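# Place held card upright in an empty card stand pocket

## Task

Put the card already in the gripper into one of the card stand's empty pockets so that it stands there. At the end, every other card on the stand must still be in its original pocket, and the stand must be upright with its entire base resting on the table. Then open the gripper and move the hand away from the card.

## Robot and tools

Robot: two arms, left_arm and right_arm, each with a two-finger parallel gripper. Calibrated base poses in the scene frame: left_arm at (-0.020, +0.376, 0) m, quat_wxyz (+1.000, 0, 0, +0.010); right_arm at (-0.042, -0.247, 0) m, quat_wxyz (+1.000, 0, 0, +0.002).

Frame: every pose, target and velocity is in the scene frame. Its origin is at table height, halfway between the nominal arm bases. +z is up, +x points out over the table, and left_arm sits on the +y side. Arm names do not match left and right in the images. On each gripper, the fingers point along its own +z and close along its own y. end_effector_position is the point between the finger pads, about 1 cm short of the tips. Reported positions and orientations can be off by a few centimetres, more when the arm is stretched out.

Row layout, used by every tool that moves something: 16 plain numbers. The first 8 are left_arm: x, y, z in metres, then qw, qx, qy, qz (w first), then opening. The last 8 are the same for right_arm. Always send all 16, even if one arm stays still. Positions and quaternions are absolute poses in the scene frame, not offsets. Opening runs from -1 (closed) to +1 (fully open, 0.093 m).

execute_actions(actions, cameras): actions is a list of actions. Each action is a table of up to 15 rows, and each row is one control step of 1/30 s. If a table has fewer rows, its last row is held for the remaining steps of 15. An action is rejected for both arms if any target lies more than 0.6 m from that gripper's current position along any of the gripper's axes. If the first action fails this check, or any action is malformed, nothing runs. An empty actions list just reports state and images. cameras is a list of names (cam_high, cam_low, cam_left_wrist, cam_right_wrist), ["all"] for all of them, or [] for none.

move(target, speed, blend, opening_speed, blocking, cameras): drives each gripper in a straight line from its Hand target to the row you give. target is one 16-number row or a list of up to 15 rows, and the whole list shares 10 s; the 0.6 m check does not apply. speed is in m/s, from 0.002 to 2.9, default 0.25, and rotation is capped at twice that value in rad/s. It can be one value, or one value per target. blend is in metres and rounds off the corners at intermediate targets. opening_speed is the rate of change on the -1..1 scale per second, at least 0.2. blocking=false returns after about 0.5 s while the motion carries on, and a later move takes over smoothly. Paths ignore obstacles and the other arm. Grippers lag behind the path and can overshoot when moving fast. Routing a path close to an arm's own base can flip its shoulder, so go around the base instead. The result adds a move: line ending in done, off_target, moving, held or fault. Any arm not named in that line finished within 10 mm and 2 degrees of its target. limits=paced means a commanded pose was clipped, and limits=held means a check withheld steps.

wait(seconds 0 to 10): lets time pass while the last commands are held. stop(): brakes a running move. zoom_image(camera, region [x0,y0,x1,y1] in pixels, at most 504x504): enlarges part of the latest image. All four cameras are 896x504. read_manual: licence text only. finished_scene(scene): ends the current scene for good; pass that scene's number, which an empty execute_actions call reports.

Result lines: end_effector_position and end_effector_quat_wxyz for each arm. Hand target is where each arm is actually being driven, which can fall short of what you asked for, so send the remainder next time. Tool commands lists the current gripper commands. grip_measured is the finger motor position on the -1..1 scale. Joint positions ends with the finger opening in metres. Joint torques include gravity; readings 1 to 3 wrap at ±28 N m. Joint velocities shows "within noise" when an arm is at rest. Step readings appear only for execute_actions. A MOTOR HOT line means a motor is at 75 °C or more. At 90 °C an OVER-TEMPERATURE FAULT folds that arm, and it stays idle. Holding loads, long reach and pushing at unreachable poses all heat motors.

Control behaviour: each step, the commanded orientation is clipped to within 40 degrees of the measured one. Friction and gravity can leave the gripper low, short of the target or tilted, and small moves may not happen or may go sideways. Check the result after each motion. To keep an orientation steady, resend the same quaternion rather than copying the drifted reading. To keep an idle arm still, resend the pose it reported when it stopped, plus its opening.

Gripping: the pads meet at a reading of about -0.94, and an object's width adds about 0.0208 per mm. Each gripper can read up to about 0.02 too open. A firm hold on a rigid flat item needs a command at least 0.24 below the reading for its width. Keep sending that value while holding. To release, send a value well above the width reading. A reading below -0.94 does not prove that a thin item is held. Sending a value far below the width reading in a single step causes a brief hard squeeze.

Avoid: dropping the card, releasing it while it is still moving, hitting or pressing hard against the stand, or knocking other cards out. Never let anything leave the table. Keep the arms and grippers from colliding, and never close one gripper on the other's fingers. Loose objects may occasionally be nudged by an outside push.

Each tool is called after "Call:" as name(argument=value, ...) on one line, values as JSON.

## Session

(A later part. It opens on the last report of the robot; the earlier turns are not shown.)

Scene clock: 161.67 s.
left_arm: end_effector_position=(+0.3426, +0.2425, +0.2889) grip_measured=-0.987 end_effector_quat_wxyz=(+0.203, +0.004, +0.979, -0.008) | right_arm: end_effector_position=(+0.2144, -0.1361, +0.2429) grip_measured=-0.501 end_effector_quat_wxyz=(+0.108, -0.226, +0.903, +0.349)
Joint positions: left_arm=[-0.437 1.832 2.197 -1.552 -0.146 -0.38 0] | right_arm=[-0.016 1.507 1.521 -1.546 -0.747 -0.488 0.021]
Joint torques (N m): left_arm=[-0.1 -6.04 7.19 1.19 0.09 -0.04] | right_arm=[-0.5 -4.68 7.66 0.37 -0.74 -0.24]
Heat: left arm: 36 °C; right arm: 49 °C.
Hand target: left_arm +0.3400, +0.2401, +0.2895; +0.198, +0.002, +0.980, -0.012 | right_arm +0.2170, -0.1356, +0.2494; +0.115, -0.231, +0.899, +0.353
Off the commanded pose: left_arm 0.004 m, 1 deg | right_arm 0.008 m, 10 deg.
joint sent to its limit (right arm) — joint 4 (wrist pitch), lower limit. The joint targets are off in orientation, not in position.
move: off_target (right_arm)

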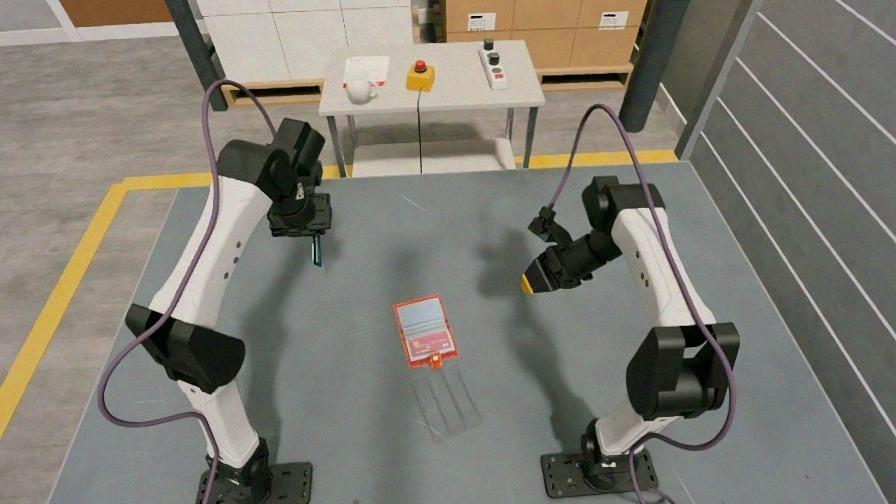

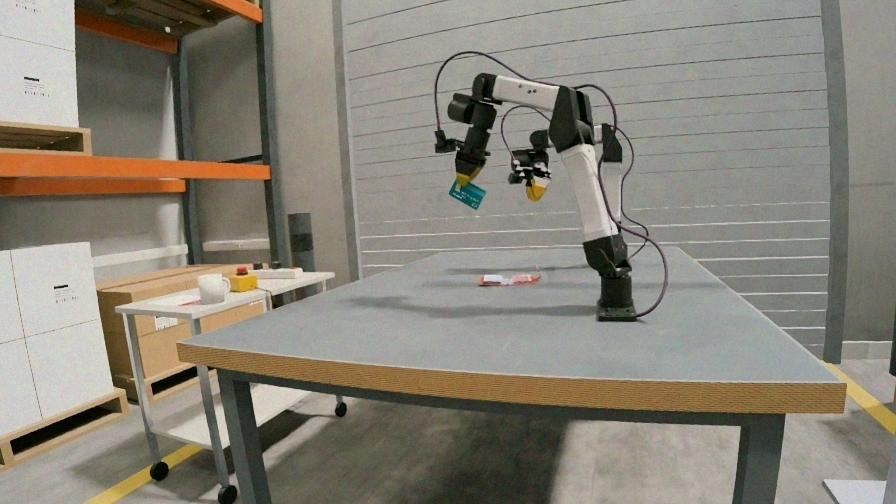

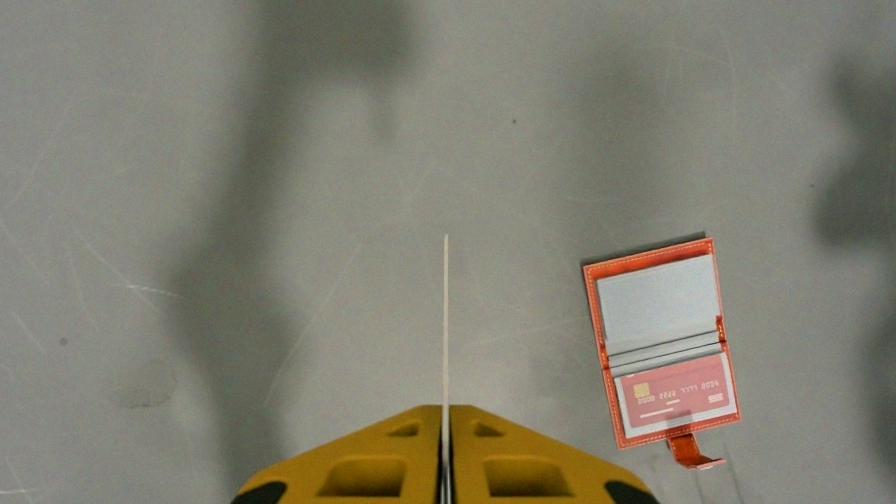

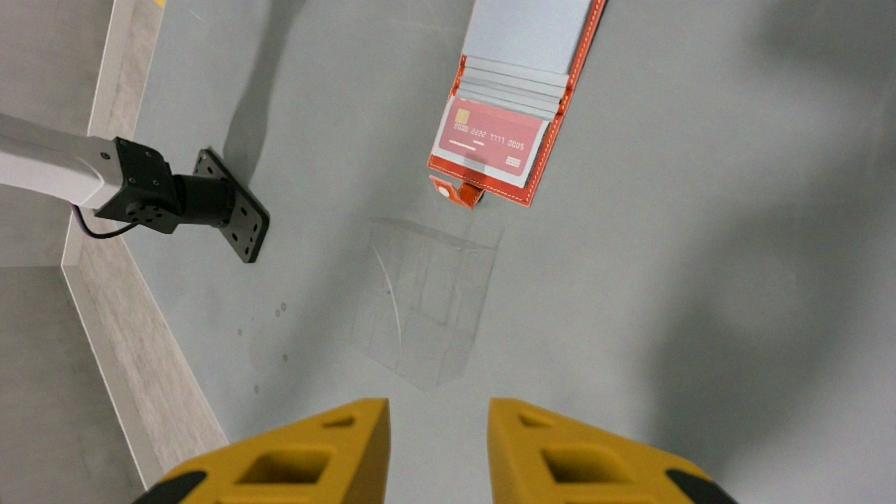

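Call:
zoom_image(camera="cam_right_wrist", region=[340, 190, 530, 400])

Call:
zoom_image(camera="cam_high", region=[390, 330, 510, 460])

Scaled by 2.400 from the camera's 896x504 image, which has a finer 1280x720 frame.

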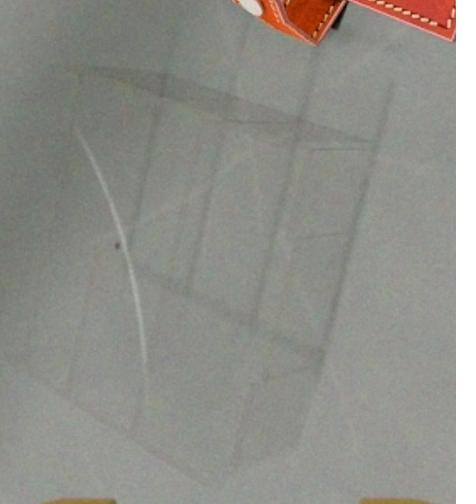

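Scaled by 3.877 from the camera's 896x504 image, which has a finer 1280x720 frame.

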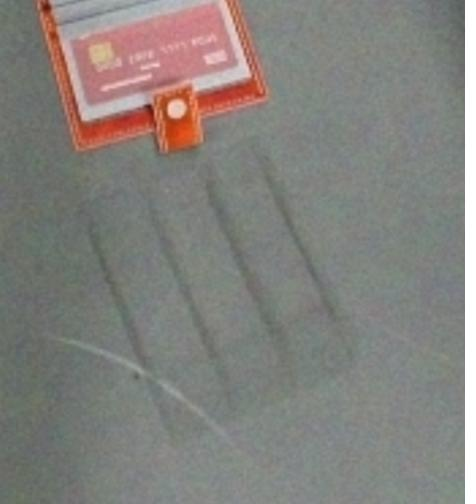

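Call:
move(target=[[0.23,0.16,0.24,-0.0705,-0.1586,0.9779,-0.1179,-1, 0.217,-0.136,0.25,0.115,-0.231,0.899,0.353,-0.5],[0.1113,0.0605,0.165,-0.0705,-0.1586,0.9779,-0.1179,-1, 0.217,-0.136,0.25,0.115,-0.231,0.899,0.353,-0.5]], cameras=["all"], speed=0.2, blend=0.03)

Call:
zoom_image(camera="cam_right_wrist", region=[300, 130, 560, 400])

Call:
zoom_image(camera="cam_left_wrist", region=[250, 0, 650, 400])

Scene clock: 208.83 s.
left_arm: end_effector_position=(+0.1102, +0.0589, +0.1596) grip_measured=-0.987 end_effector_quat_wxyz=(-0.080, -0.153, +0.979, -0.108) | right_arm: end_effector_position=(+0.2140, -0.1359, +0.2431) grip_measured=-0.501 end_effector_quat_wxyz=(+0.107, -0.227, +0.903, +0.350)
Joint positions: left_arm=[-1.093 1.698 1.536 -1.256 0.224 -1.4 0] | right_arm=[-0.016 1.507 1.521 -1.548 -0.748 -0.49 0.021]
Joint torques (N m): left_arm=[0.23 -7.94 5.85 0.85 0.03 -0.04] | right_arm=[-0.68 -4.82 7.65 0.39 -0.69 -0.25]
Heat: left arm: 36 °C; right arm: 46 °C.
Hand target: left_arm +0.1113, +0.0606, +0.1650; -0.071, -0.159, +0.978, -0.118 | right_arm +0.2169, -0.1360, +0.2499; +0.117, -0.230, +0.899, +0.353
Off the commanded pose: left_arm 0.006 m, 2 deg | right_arm 0.008 m, 1 deg.
joint sent to its limit (right arm) — joint 4 (wrist pitch), lower limit. The joint targets still meet the commanded pose.
move: done

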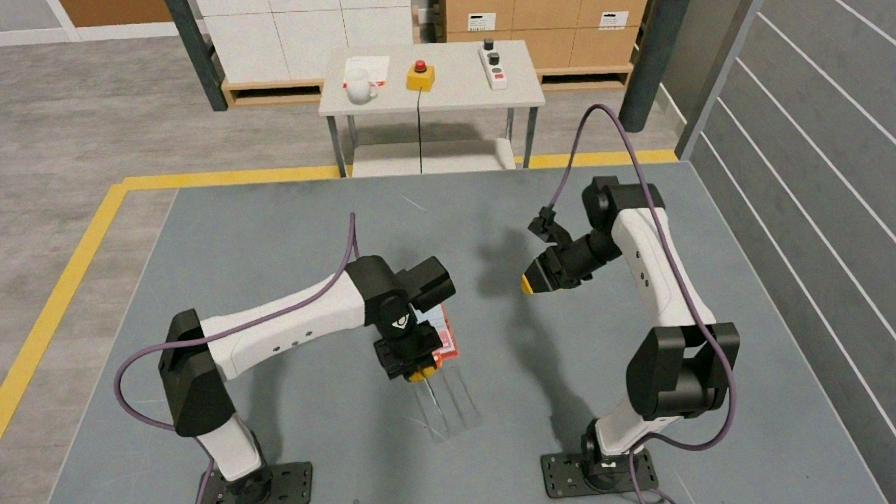

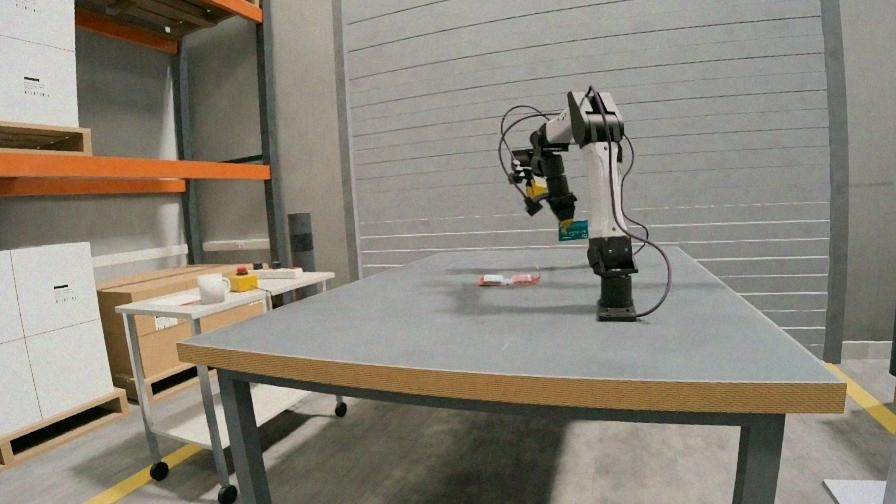

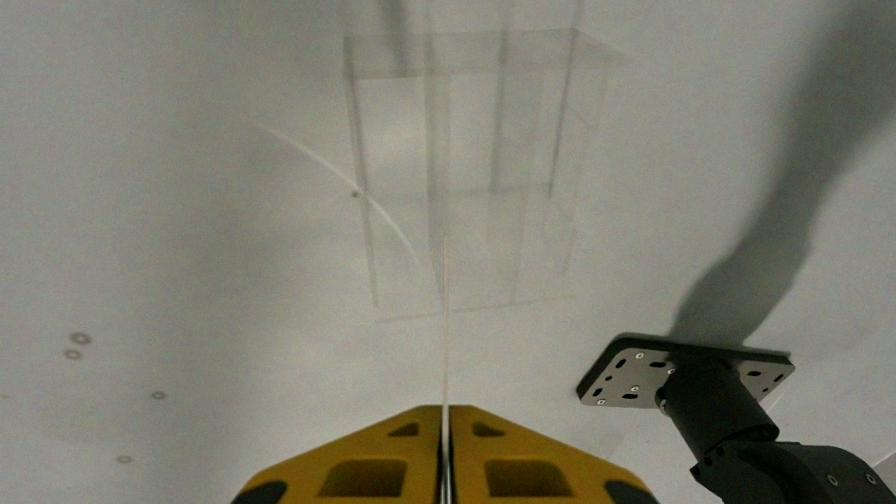

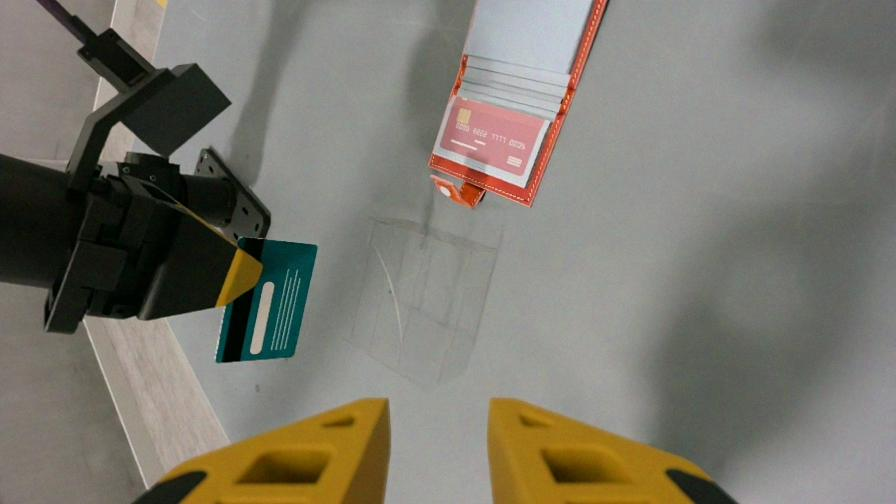

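Scaled by 1.867 from the camera's 896x504 image, which has a finer 1280x720 frame.

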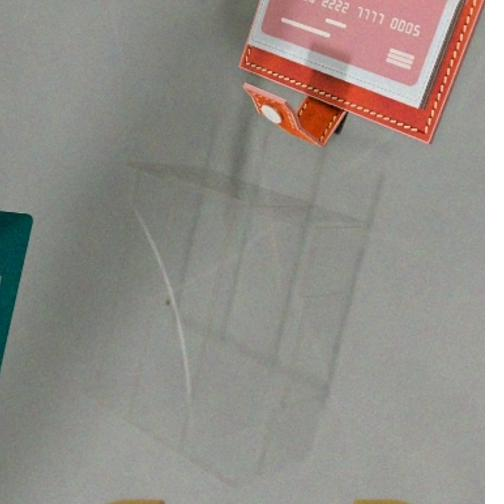

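Scaled by 1.260 from the camera's 896x504 image, which has a finer 1280x720 frame.

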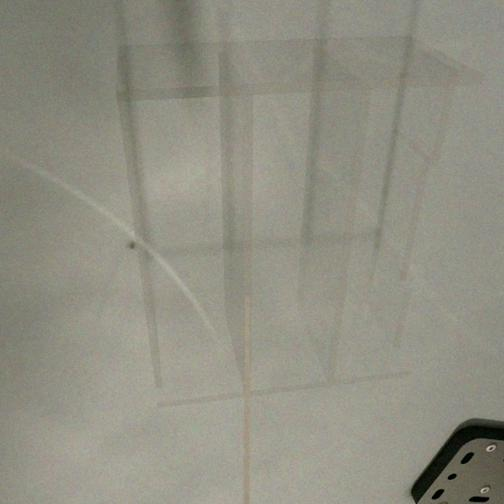

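Call:
move(target=[[0.1135,0.068,0.126,-0.0705,-0.1586,0.9779,-0.1179,-1, 0.217,-0.136,0.25,0.115,-0.231,0.899,0.353,-0.5]], cameras=["all"], speed=0.1)

Call:
zoom_image(camera="cam_right_wrist", region=[260, 130, 540, 410])

Call:
zoom_image(camera="cam_left_wrist", region=[250, 0, 650, 400])

Scene clock: 236.33 s.
left_arm: end_effector_position=(+0.1106, +0.0665, +0.1206) grip_measured=-0.987 end_effector_quat_wxyz=(-0.080, -0.159, +0.978, -0.106) | right_arm: end_effector_position=(+0.2140, -0.1359, +0.2431) grip_measured=-0.501 end_effector_quat_wxyz=(+0.107, -0.227, +0.903, +0.350)
Joint positions: left_arm=[-1.081 1.676 1.357 -1.104 0.223 -1.401 0] | right_arm=[-0.016 1.507 1.521 -1.548 -0.749 -0.49 0.021]
Joint torques (N m): left_arm=[0.76 -7.77 5.93 0.91 0.11 0.12] | right_arm=[-0.68 -4.82 7.66 0.39 -0.7 -0.25]
Heat: left arm: 38 °C; right arm: 45 °C.
Hand target: left_arm +0.1134, +0.0681, +0.1260; -0.071, -0.159, +0.978, -0.118 | right_arm +0.2169, -0.1360, +0.2499; +0.117, -0.230, +0.899, +0.353
Off the commanded pose: left_arm 0.006 m, 2 deg | right_arm 0.007 m, 1 deg.
joint sent to its limit (right arm) — joint 4 (wrist pitch), lower limit. The joint targets still meet the commanded pose.
move: done

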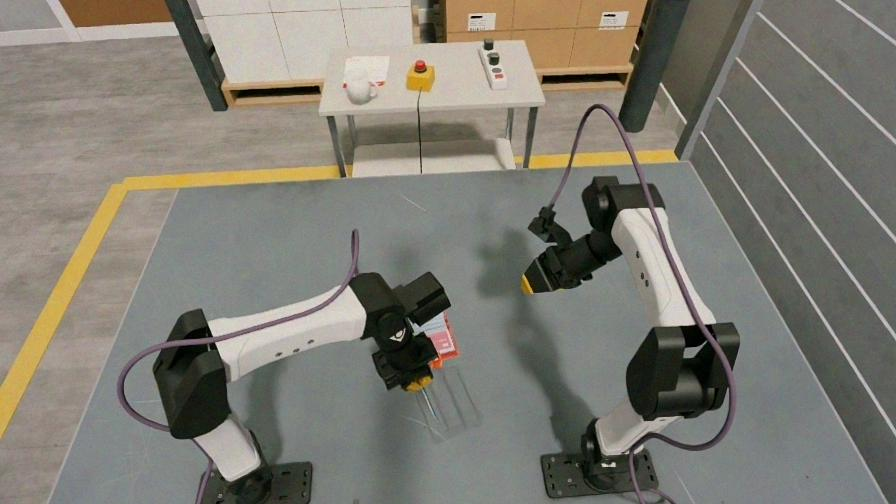

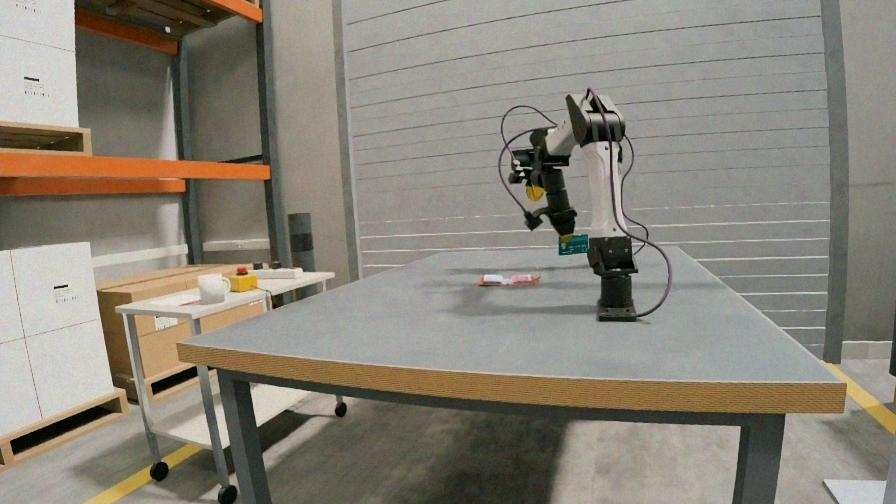

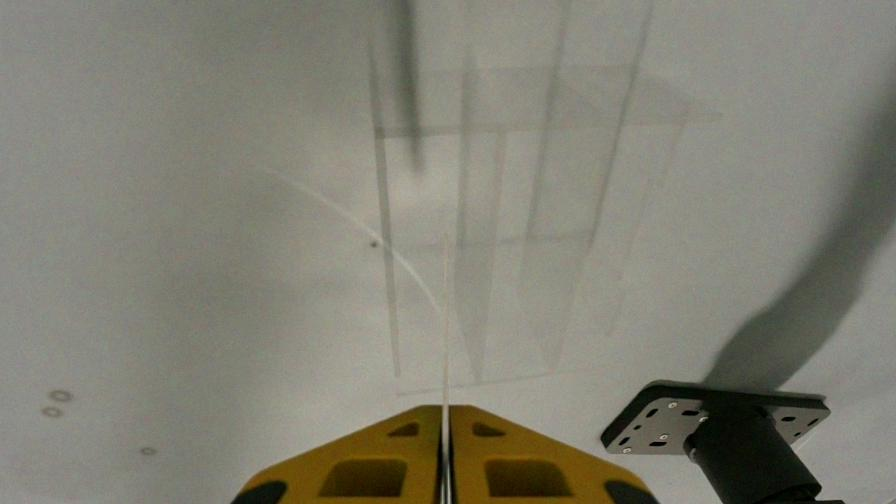

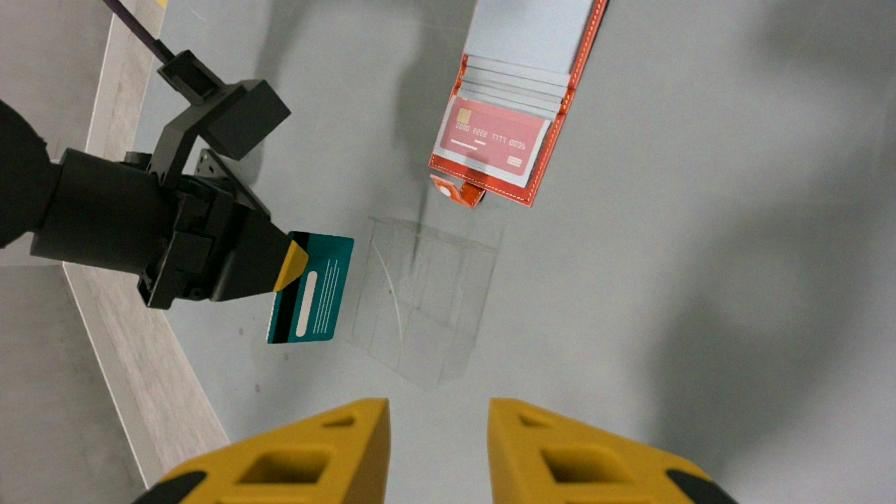

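Scaled by 1.800 from the camera's 896x504 image, which has a finer 1280x720 frame.

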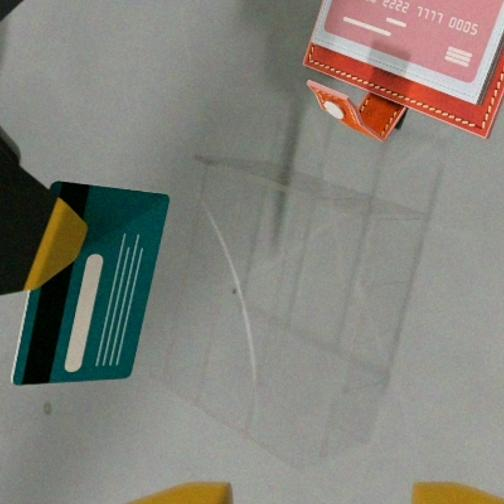

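Scaled by 1.260 from the camera's 896x504 image, which has a finer 1280x720 frame.

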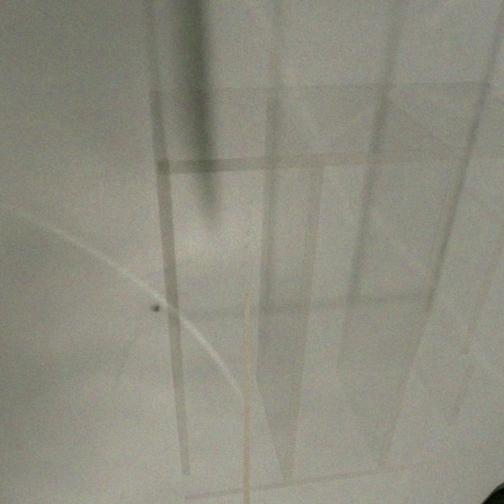

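Call:
move(target=[[0.1155,0.0615,0.098,-0.0705,-0.1586,0.9779,-0.1179,-1, 0.217,-0.136,0.25,0.115,-0.231,0.899,0.353,-0.5]], cameras=["all"], speed=0.08)

Call:
zoom_image(camera="cam_right_wrist", region=[300, 180, 540, 410])

Call:
zoom_image(camera="cam_left_wrist", region=[300, 50, 700, 450])

Scene clock: 250.90 s.
left_arm: end_effector_position=(+0.1140, +0.0605, +0.1043) grip_measured=-0.987 end_effector_quat_wxyz=(-0.074, -0.157, +0.977, -0.124) | right_arm: end_effector_position=(+0.2140, -0.1359, +0.2431) grip_measured=-0.501 end_effector_quat_wxyz=(+0.107, -0.227, +0.903, +0.350)
Joint positions: left_arm=[-1.081 1.676 1.285 -0.994 0.223 -1.401 0] | right_arm=[-0.016 1.507 1.521 -1.548 -0.749 -0.49 0.021]
Joint torques (N m): left_arm=[0.36 -4.98 5.98 0.99 0.1 0.09] | right_arm=[-0.66 -4.81 7.64 0.39 -0.69 -0.25]
Heat: left arm: 38 °C; right arm: 44 °C.
Hand target: left_arm +0.1155, +0.0615, +0.0982; -0.070, -0.158, +0.978, -0.118 | right_arm +0.2169, -0.1360, +0.2499; +0.117, -0.230, +0.899, +0.353
Off the commanded pose: left_arm 0.007 m, 1 deg | right_arm 0.007 m, 1 deg.
joint sent to its limit (right arm) — joint 4 (wrist pitch), lower limit. The joint targets still meet the commanded pose.
move: done

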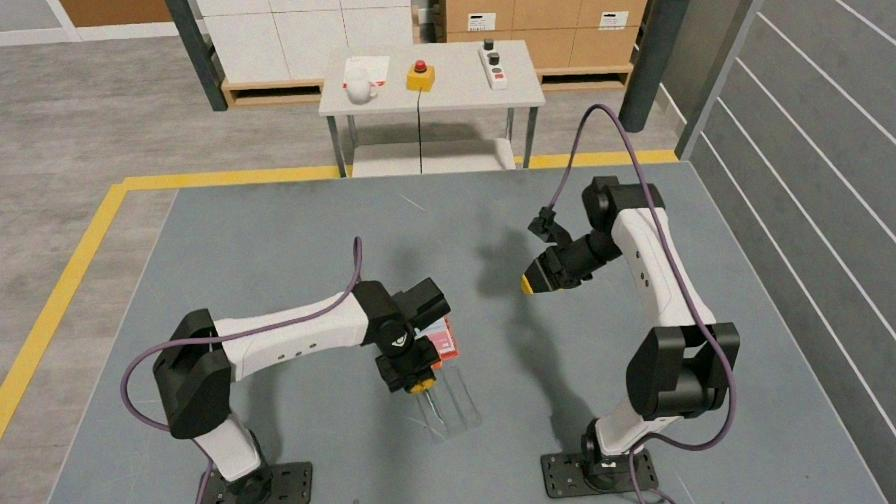

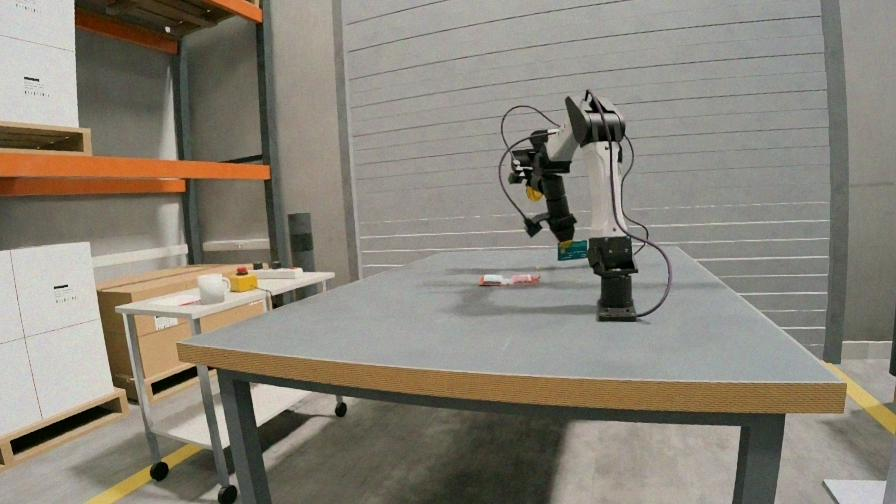

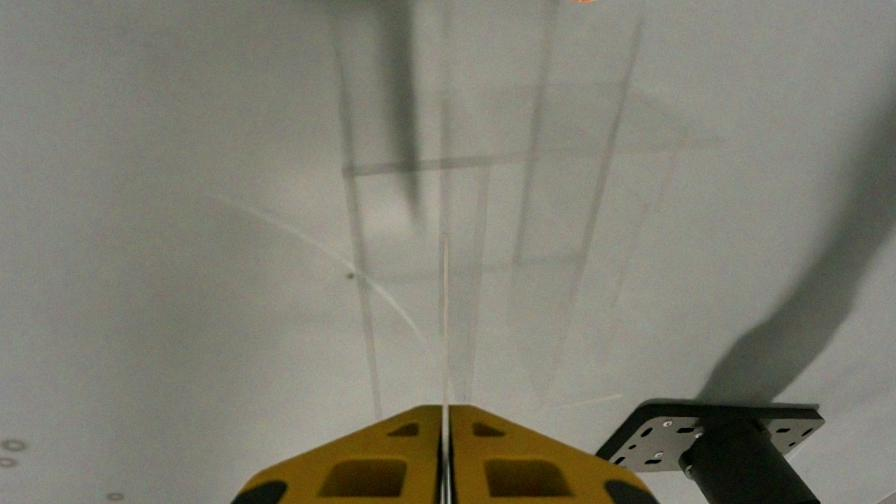

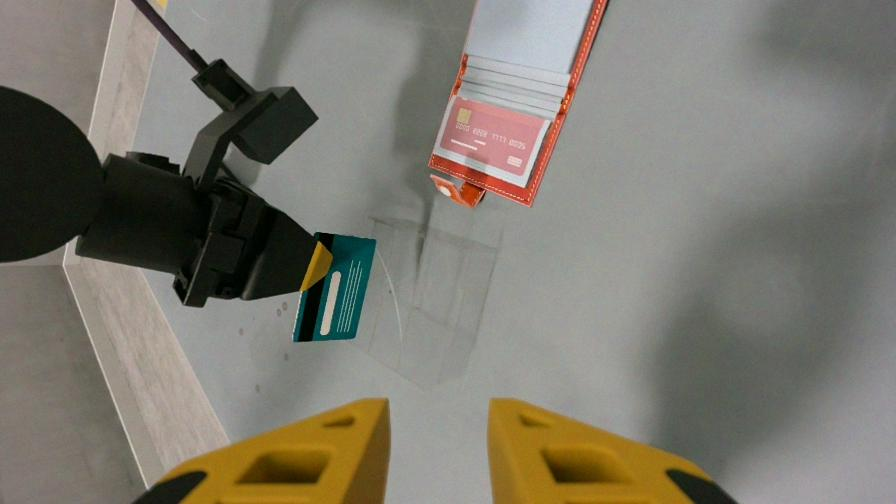

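Scaled by 2.100 from the camera's 896x504 image, which has a finer 1280x720 frame.

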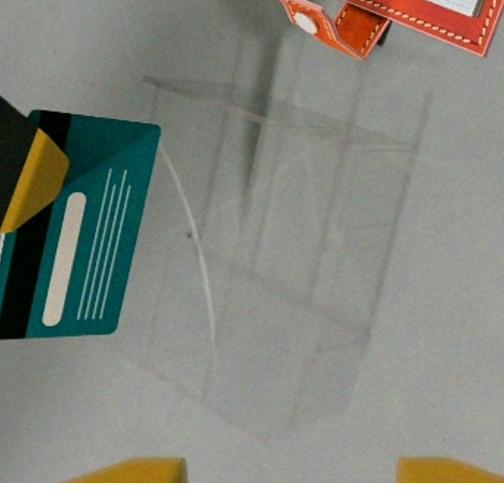

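Scaled by 1.260 from the camera's 896x504 image, which has a finer 1280x720 frame.

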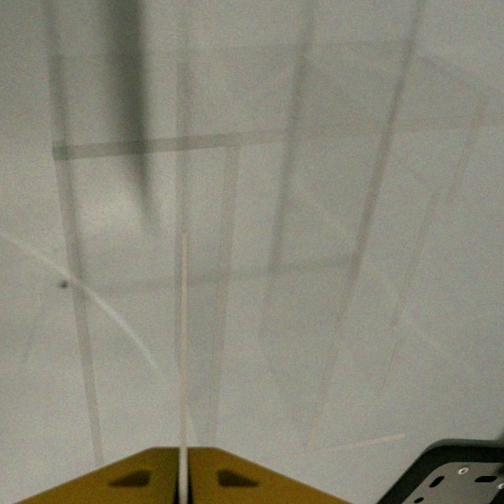

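Call:
move(target=[[0.1155,0.0613,0.060,-0.0705,-0.1586,0.9779,-0.1179,-1, 0.217,-0.136,0.25,0.115,-0.231,0.899,0.353,-0.5]], cameras=["all"], speed=0.06)

Call:
zoom_image(camera="cam_right_wrist", region=[300, 180, 540, 410])

Call:
zoom_image(camera="cam_left_wrist", region=[300, 100, 700, 500])

Scene clock: 267.40 s.
left_arm: end_effector_position=(+0.1142, +0.0600, +0.0672) grip_measured=-0.987 end_effector_quat_wxyz=(-0.073, -0.157, +0.977, -0.125) | right_arm: end_effector_position=(+0.2140, -0.1359, +0.2431) grip_measured=-0.501 end_effector_quat_wxyz=(+0.107, -0.227, +0.903, +0.350)
Joint positions: left_arm=[-1.081 1.707 1.169 -0.844 0.223 -1.401 0] | right_arm=[-0.016 1.507 1.521 -1.548 -0.749 -0.49 0.021]
Joint torques (N m): left_arm=[0.32 -4.72 5.96 0.93 0.1 0.09] | right_arm=[-0.66 -4.82 7.65 0.39 -0.69 -0.25]
Heat: left arm: 37 °C; right arm: 44 °C.
Hand target: left_arm +0.1154, +0.0614, +0.0602; -0.071, -0.158, +0.978, -0.118 | right_arm +0.2169, -0.1360, +0.2499; +0.117, -0.230, +0.899, +0.353
Off the commanded pose: left_arm 0.007 m, 1 deg | right_arm 0.007 m, 1 deg.
joint sent to its limit (right arm) — joint 4 (wrist pitch), lower limit. The joint targets still meet the commanded pose.
move: done

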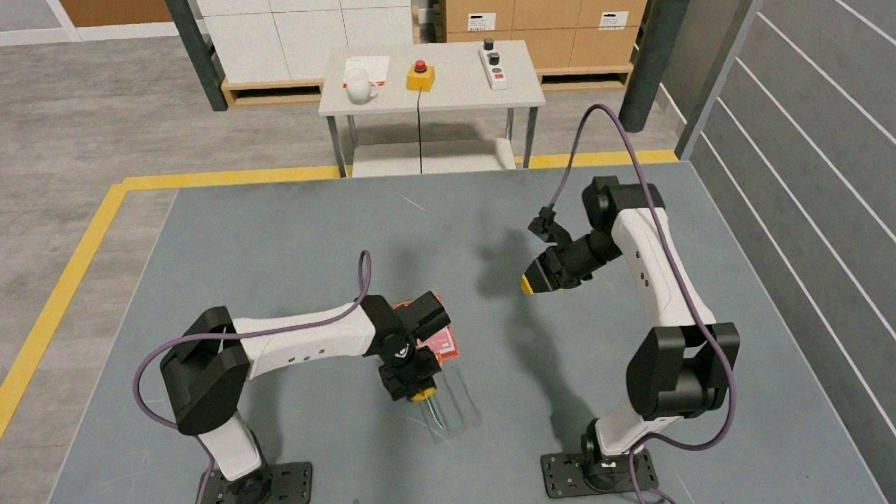

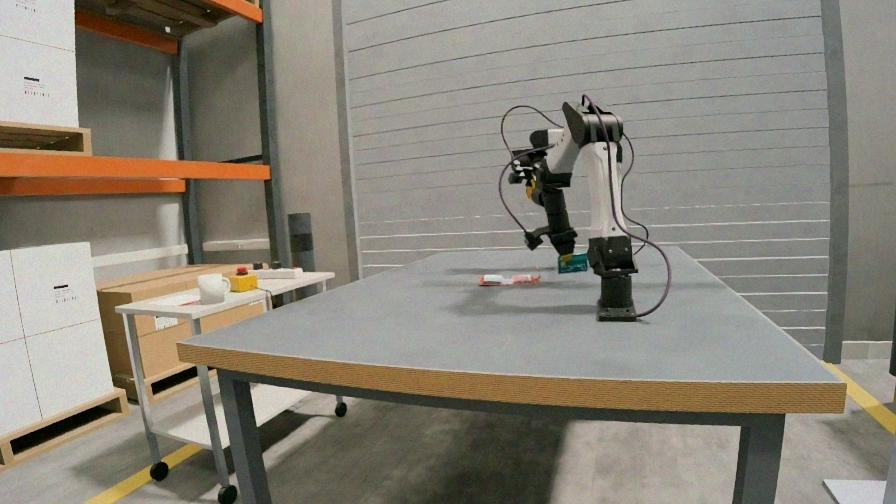

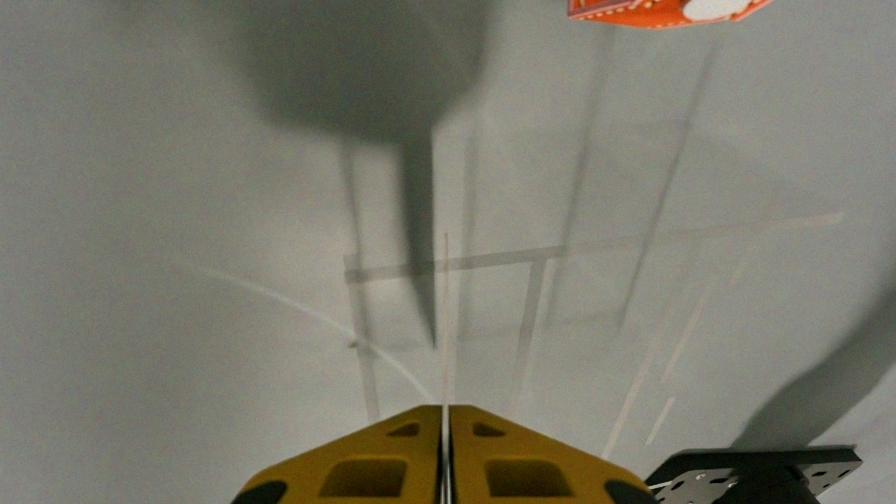

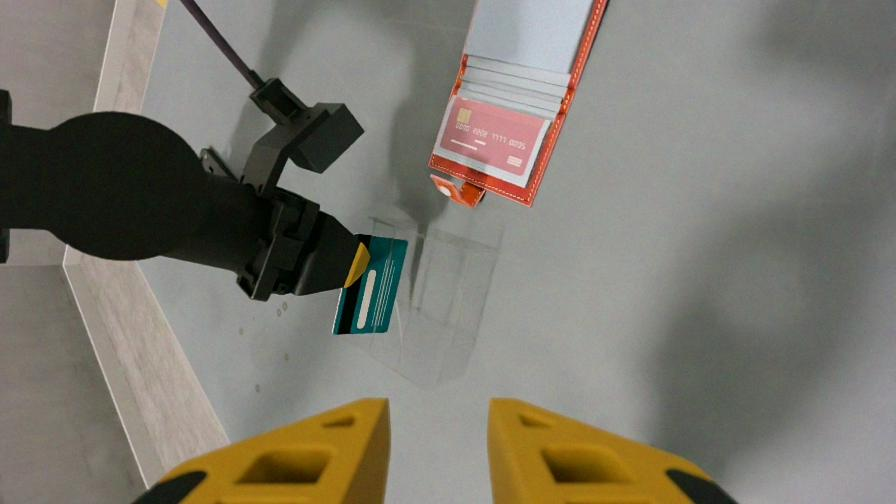

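Scaled by 2.100 from the camera's 896x504 image, which has a finer 1280x720 frame.

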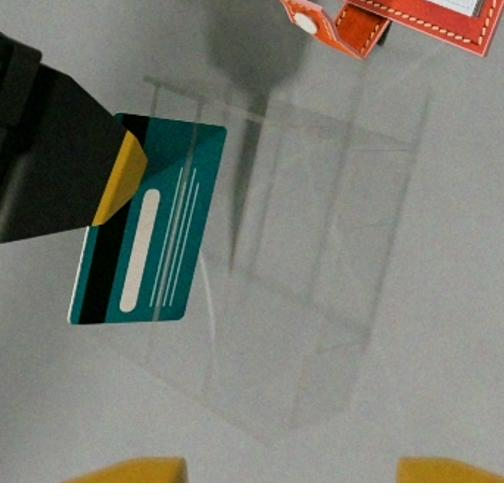

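Scaled by 1.260 from the camera's 896x504 image, which has a finer 1280x720 frame.

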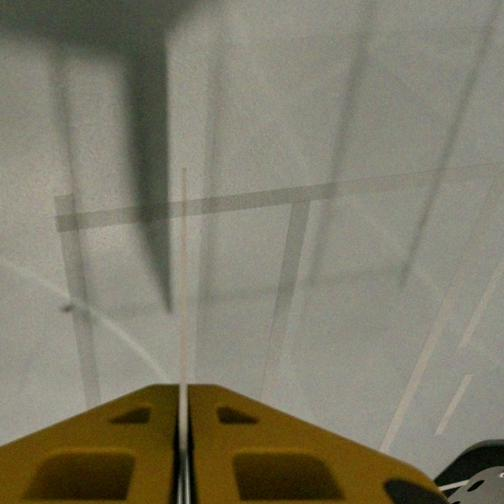

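Call:
move(target=[[0.1155,0.0610,0.047,-0.0705,-0.1586,0.9779,-0.1179,-1, 0.217,-0.136,0.25,0.115,-0.231,0.899,0.353,-0.5]], cameras=["all"], speed=0.03)

Call:
zoom_image(camera="cam_right_wrist", region=[300, 180, 540, 410])

Scene clock: 274.43 s.
left_arm: end_effector_position=(+0.1147, +0.0592, +0.0548) grip_measured=-0.987 end_effector_quat_wxyz=(-0.073, -0.157, +0.977, -0.126) | right_arm: end_effector_position=(+0.2140, -0.1359, +0.2431) grip_measured=-0.501 end_effector_quat_wxyz=(+0.107, -0.227, +0.903, +0.350)
Joint positions: left_arm=[-1.081 1.724 1.137 -0.793 0.223 -1.401 0] | right_arm=[-0.016 1.507 1.521 -1.548 -0.749 -0.49 0.021]
Joint torques (N m): left_arm=[0.28 -4.7 5.79 0.96 0.1 0.08] | right_arm=[-0.66 -4.82 7.65 0.39 -0.69 -0.25]
Heat: left arm: 36 °C; right arm: 44 °C.
Hand target: left_arm +0.1154, +0.0611, +0.0471; -0.071, -0.158, +0.978, -0.118 | right_arm +0.2169, -0.1360, +0.2499; +0.117, -0.230, +0.899, +0.353
Off the commanded pose: left_arm 0.008 m, 1 deg | right_arm 0.007 m, 1 deg.
joint sent to its limit (right arm) — joint 4 (wrist pitch), lower limit. The joint targets still meet the commanded pose.
move: done

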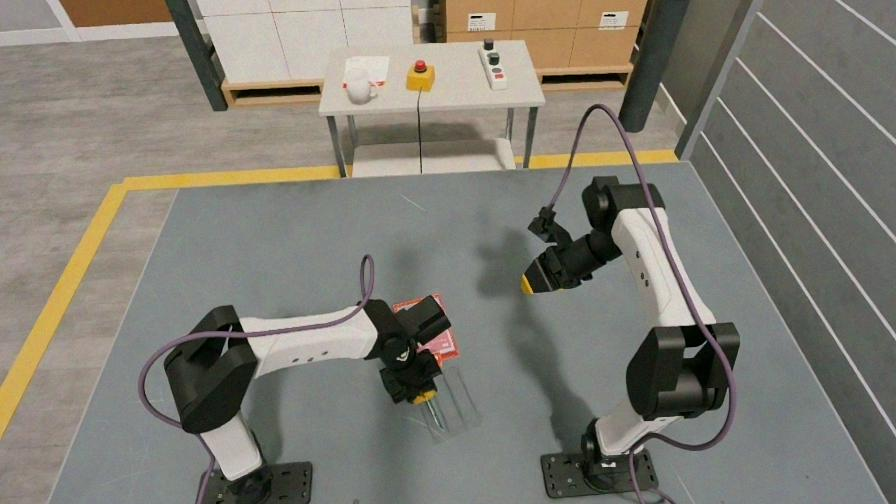

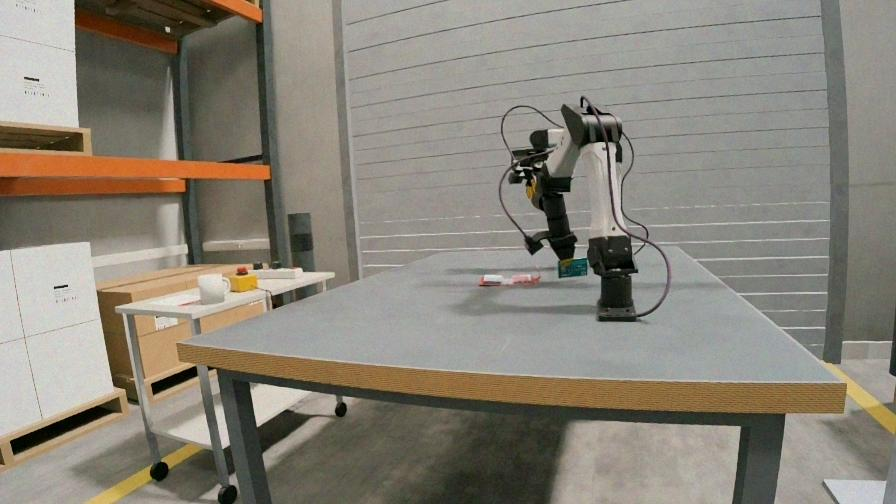

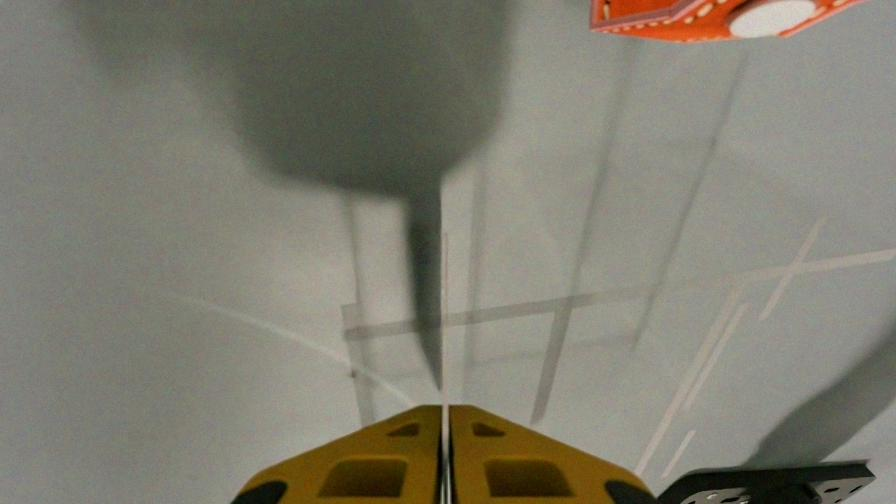

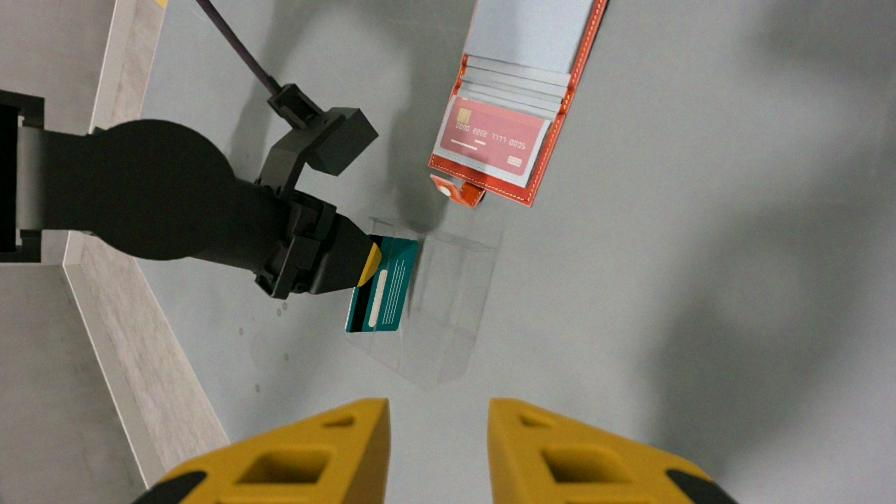

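Scaled by 2.100 from the camera's 896x504 image, which has a finer 1280x720 frame.

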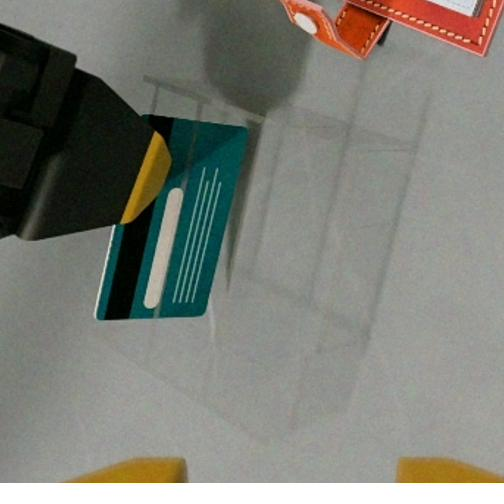

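Call:
move(target=[[0.1155,0.0612,0.041,-0.0705,-0.1586,0.9779,-0.1179,-1, 0.217,-0.136,0.25,0.115,-0.231,0.899,0.353,-0.5]], cameras=["cam_right_wrist","cam_low"], speed=0.03)

Call:
zoom_image(camera="cam_right_wrist", region=[300, 180, 540, 410])

Scene clock: 281.23 s.
left_arm: end_effector_position=(+0.1147, +0.0592, +0.0489) grip_measured=-0.987 end_effector_quat_wxyz=(-0.073, -0.157, +0.977, -0.126) | right_arm: end_effector_position=(+0.2140, -0.1359, +0.2431) grip_measured=-0.501 end_effector_quat_wxyz=(+0.107, -0.227, +0.903, +0.350)
Joint positions: left_arm=[-1.081 1.731 1.121 -0.769 0.223 -1.401 0] | right_arm=[-0.016 1.507 1.521 -1.548 -0.749 -0.49 0.021]
Joint torques (N m): left_arm=[0.31 -4.71 5.72 0.98 0.1 0.09] | right_arm=[-0.66 -4.82 7.65 0.39 -0.69 -0.25]
Heat: left arm: 36 °C; right arm: 44 °C.
Hand target: left_arm +0.1154, +0.0614, +0.0411; -0.071, -0.158, +0.978, -0.118 | right_arm +0.2169, -0.1360, +0.2499; +0.117, -0.230, +0.899, +0.353
Off the commanded pose: left_arm 0.008 m, 1 deg | right_arm 0.007 m, 1 deg.
joint sent to its limit (right arm) — joint 4 (wrist pitch), lower limit. The joint targets still meet the commanded pose.
move: done
Images, in order (width x height): cam_low 896x504, cam_right_wrist 896x504.

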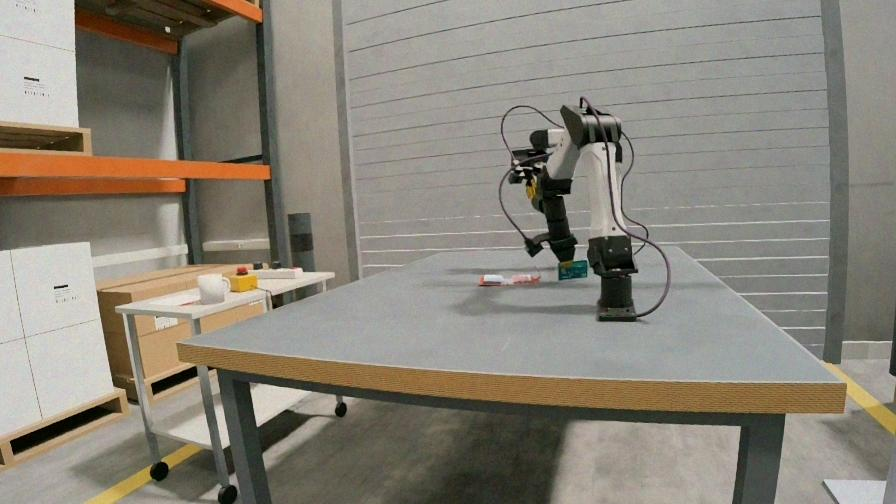

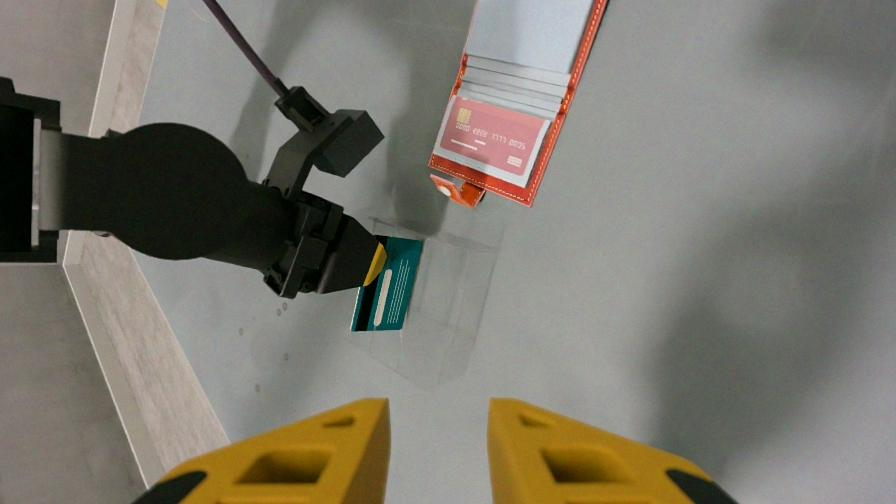

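Scaled by 2.100 from the camera's 896x504 image, which has a finer 1280x720 frame.

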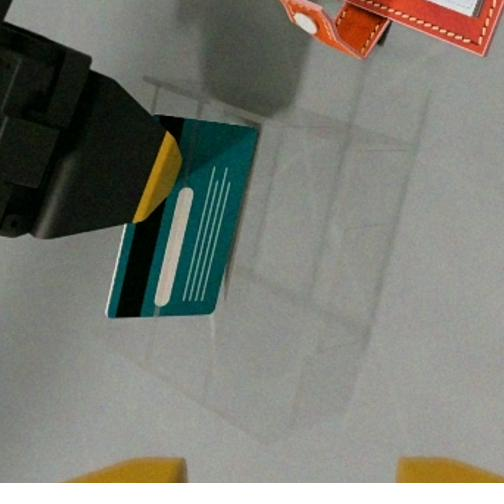

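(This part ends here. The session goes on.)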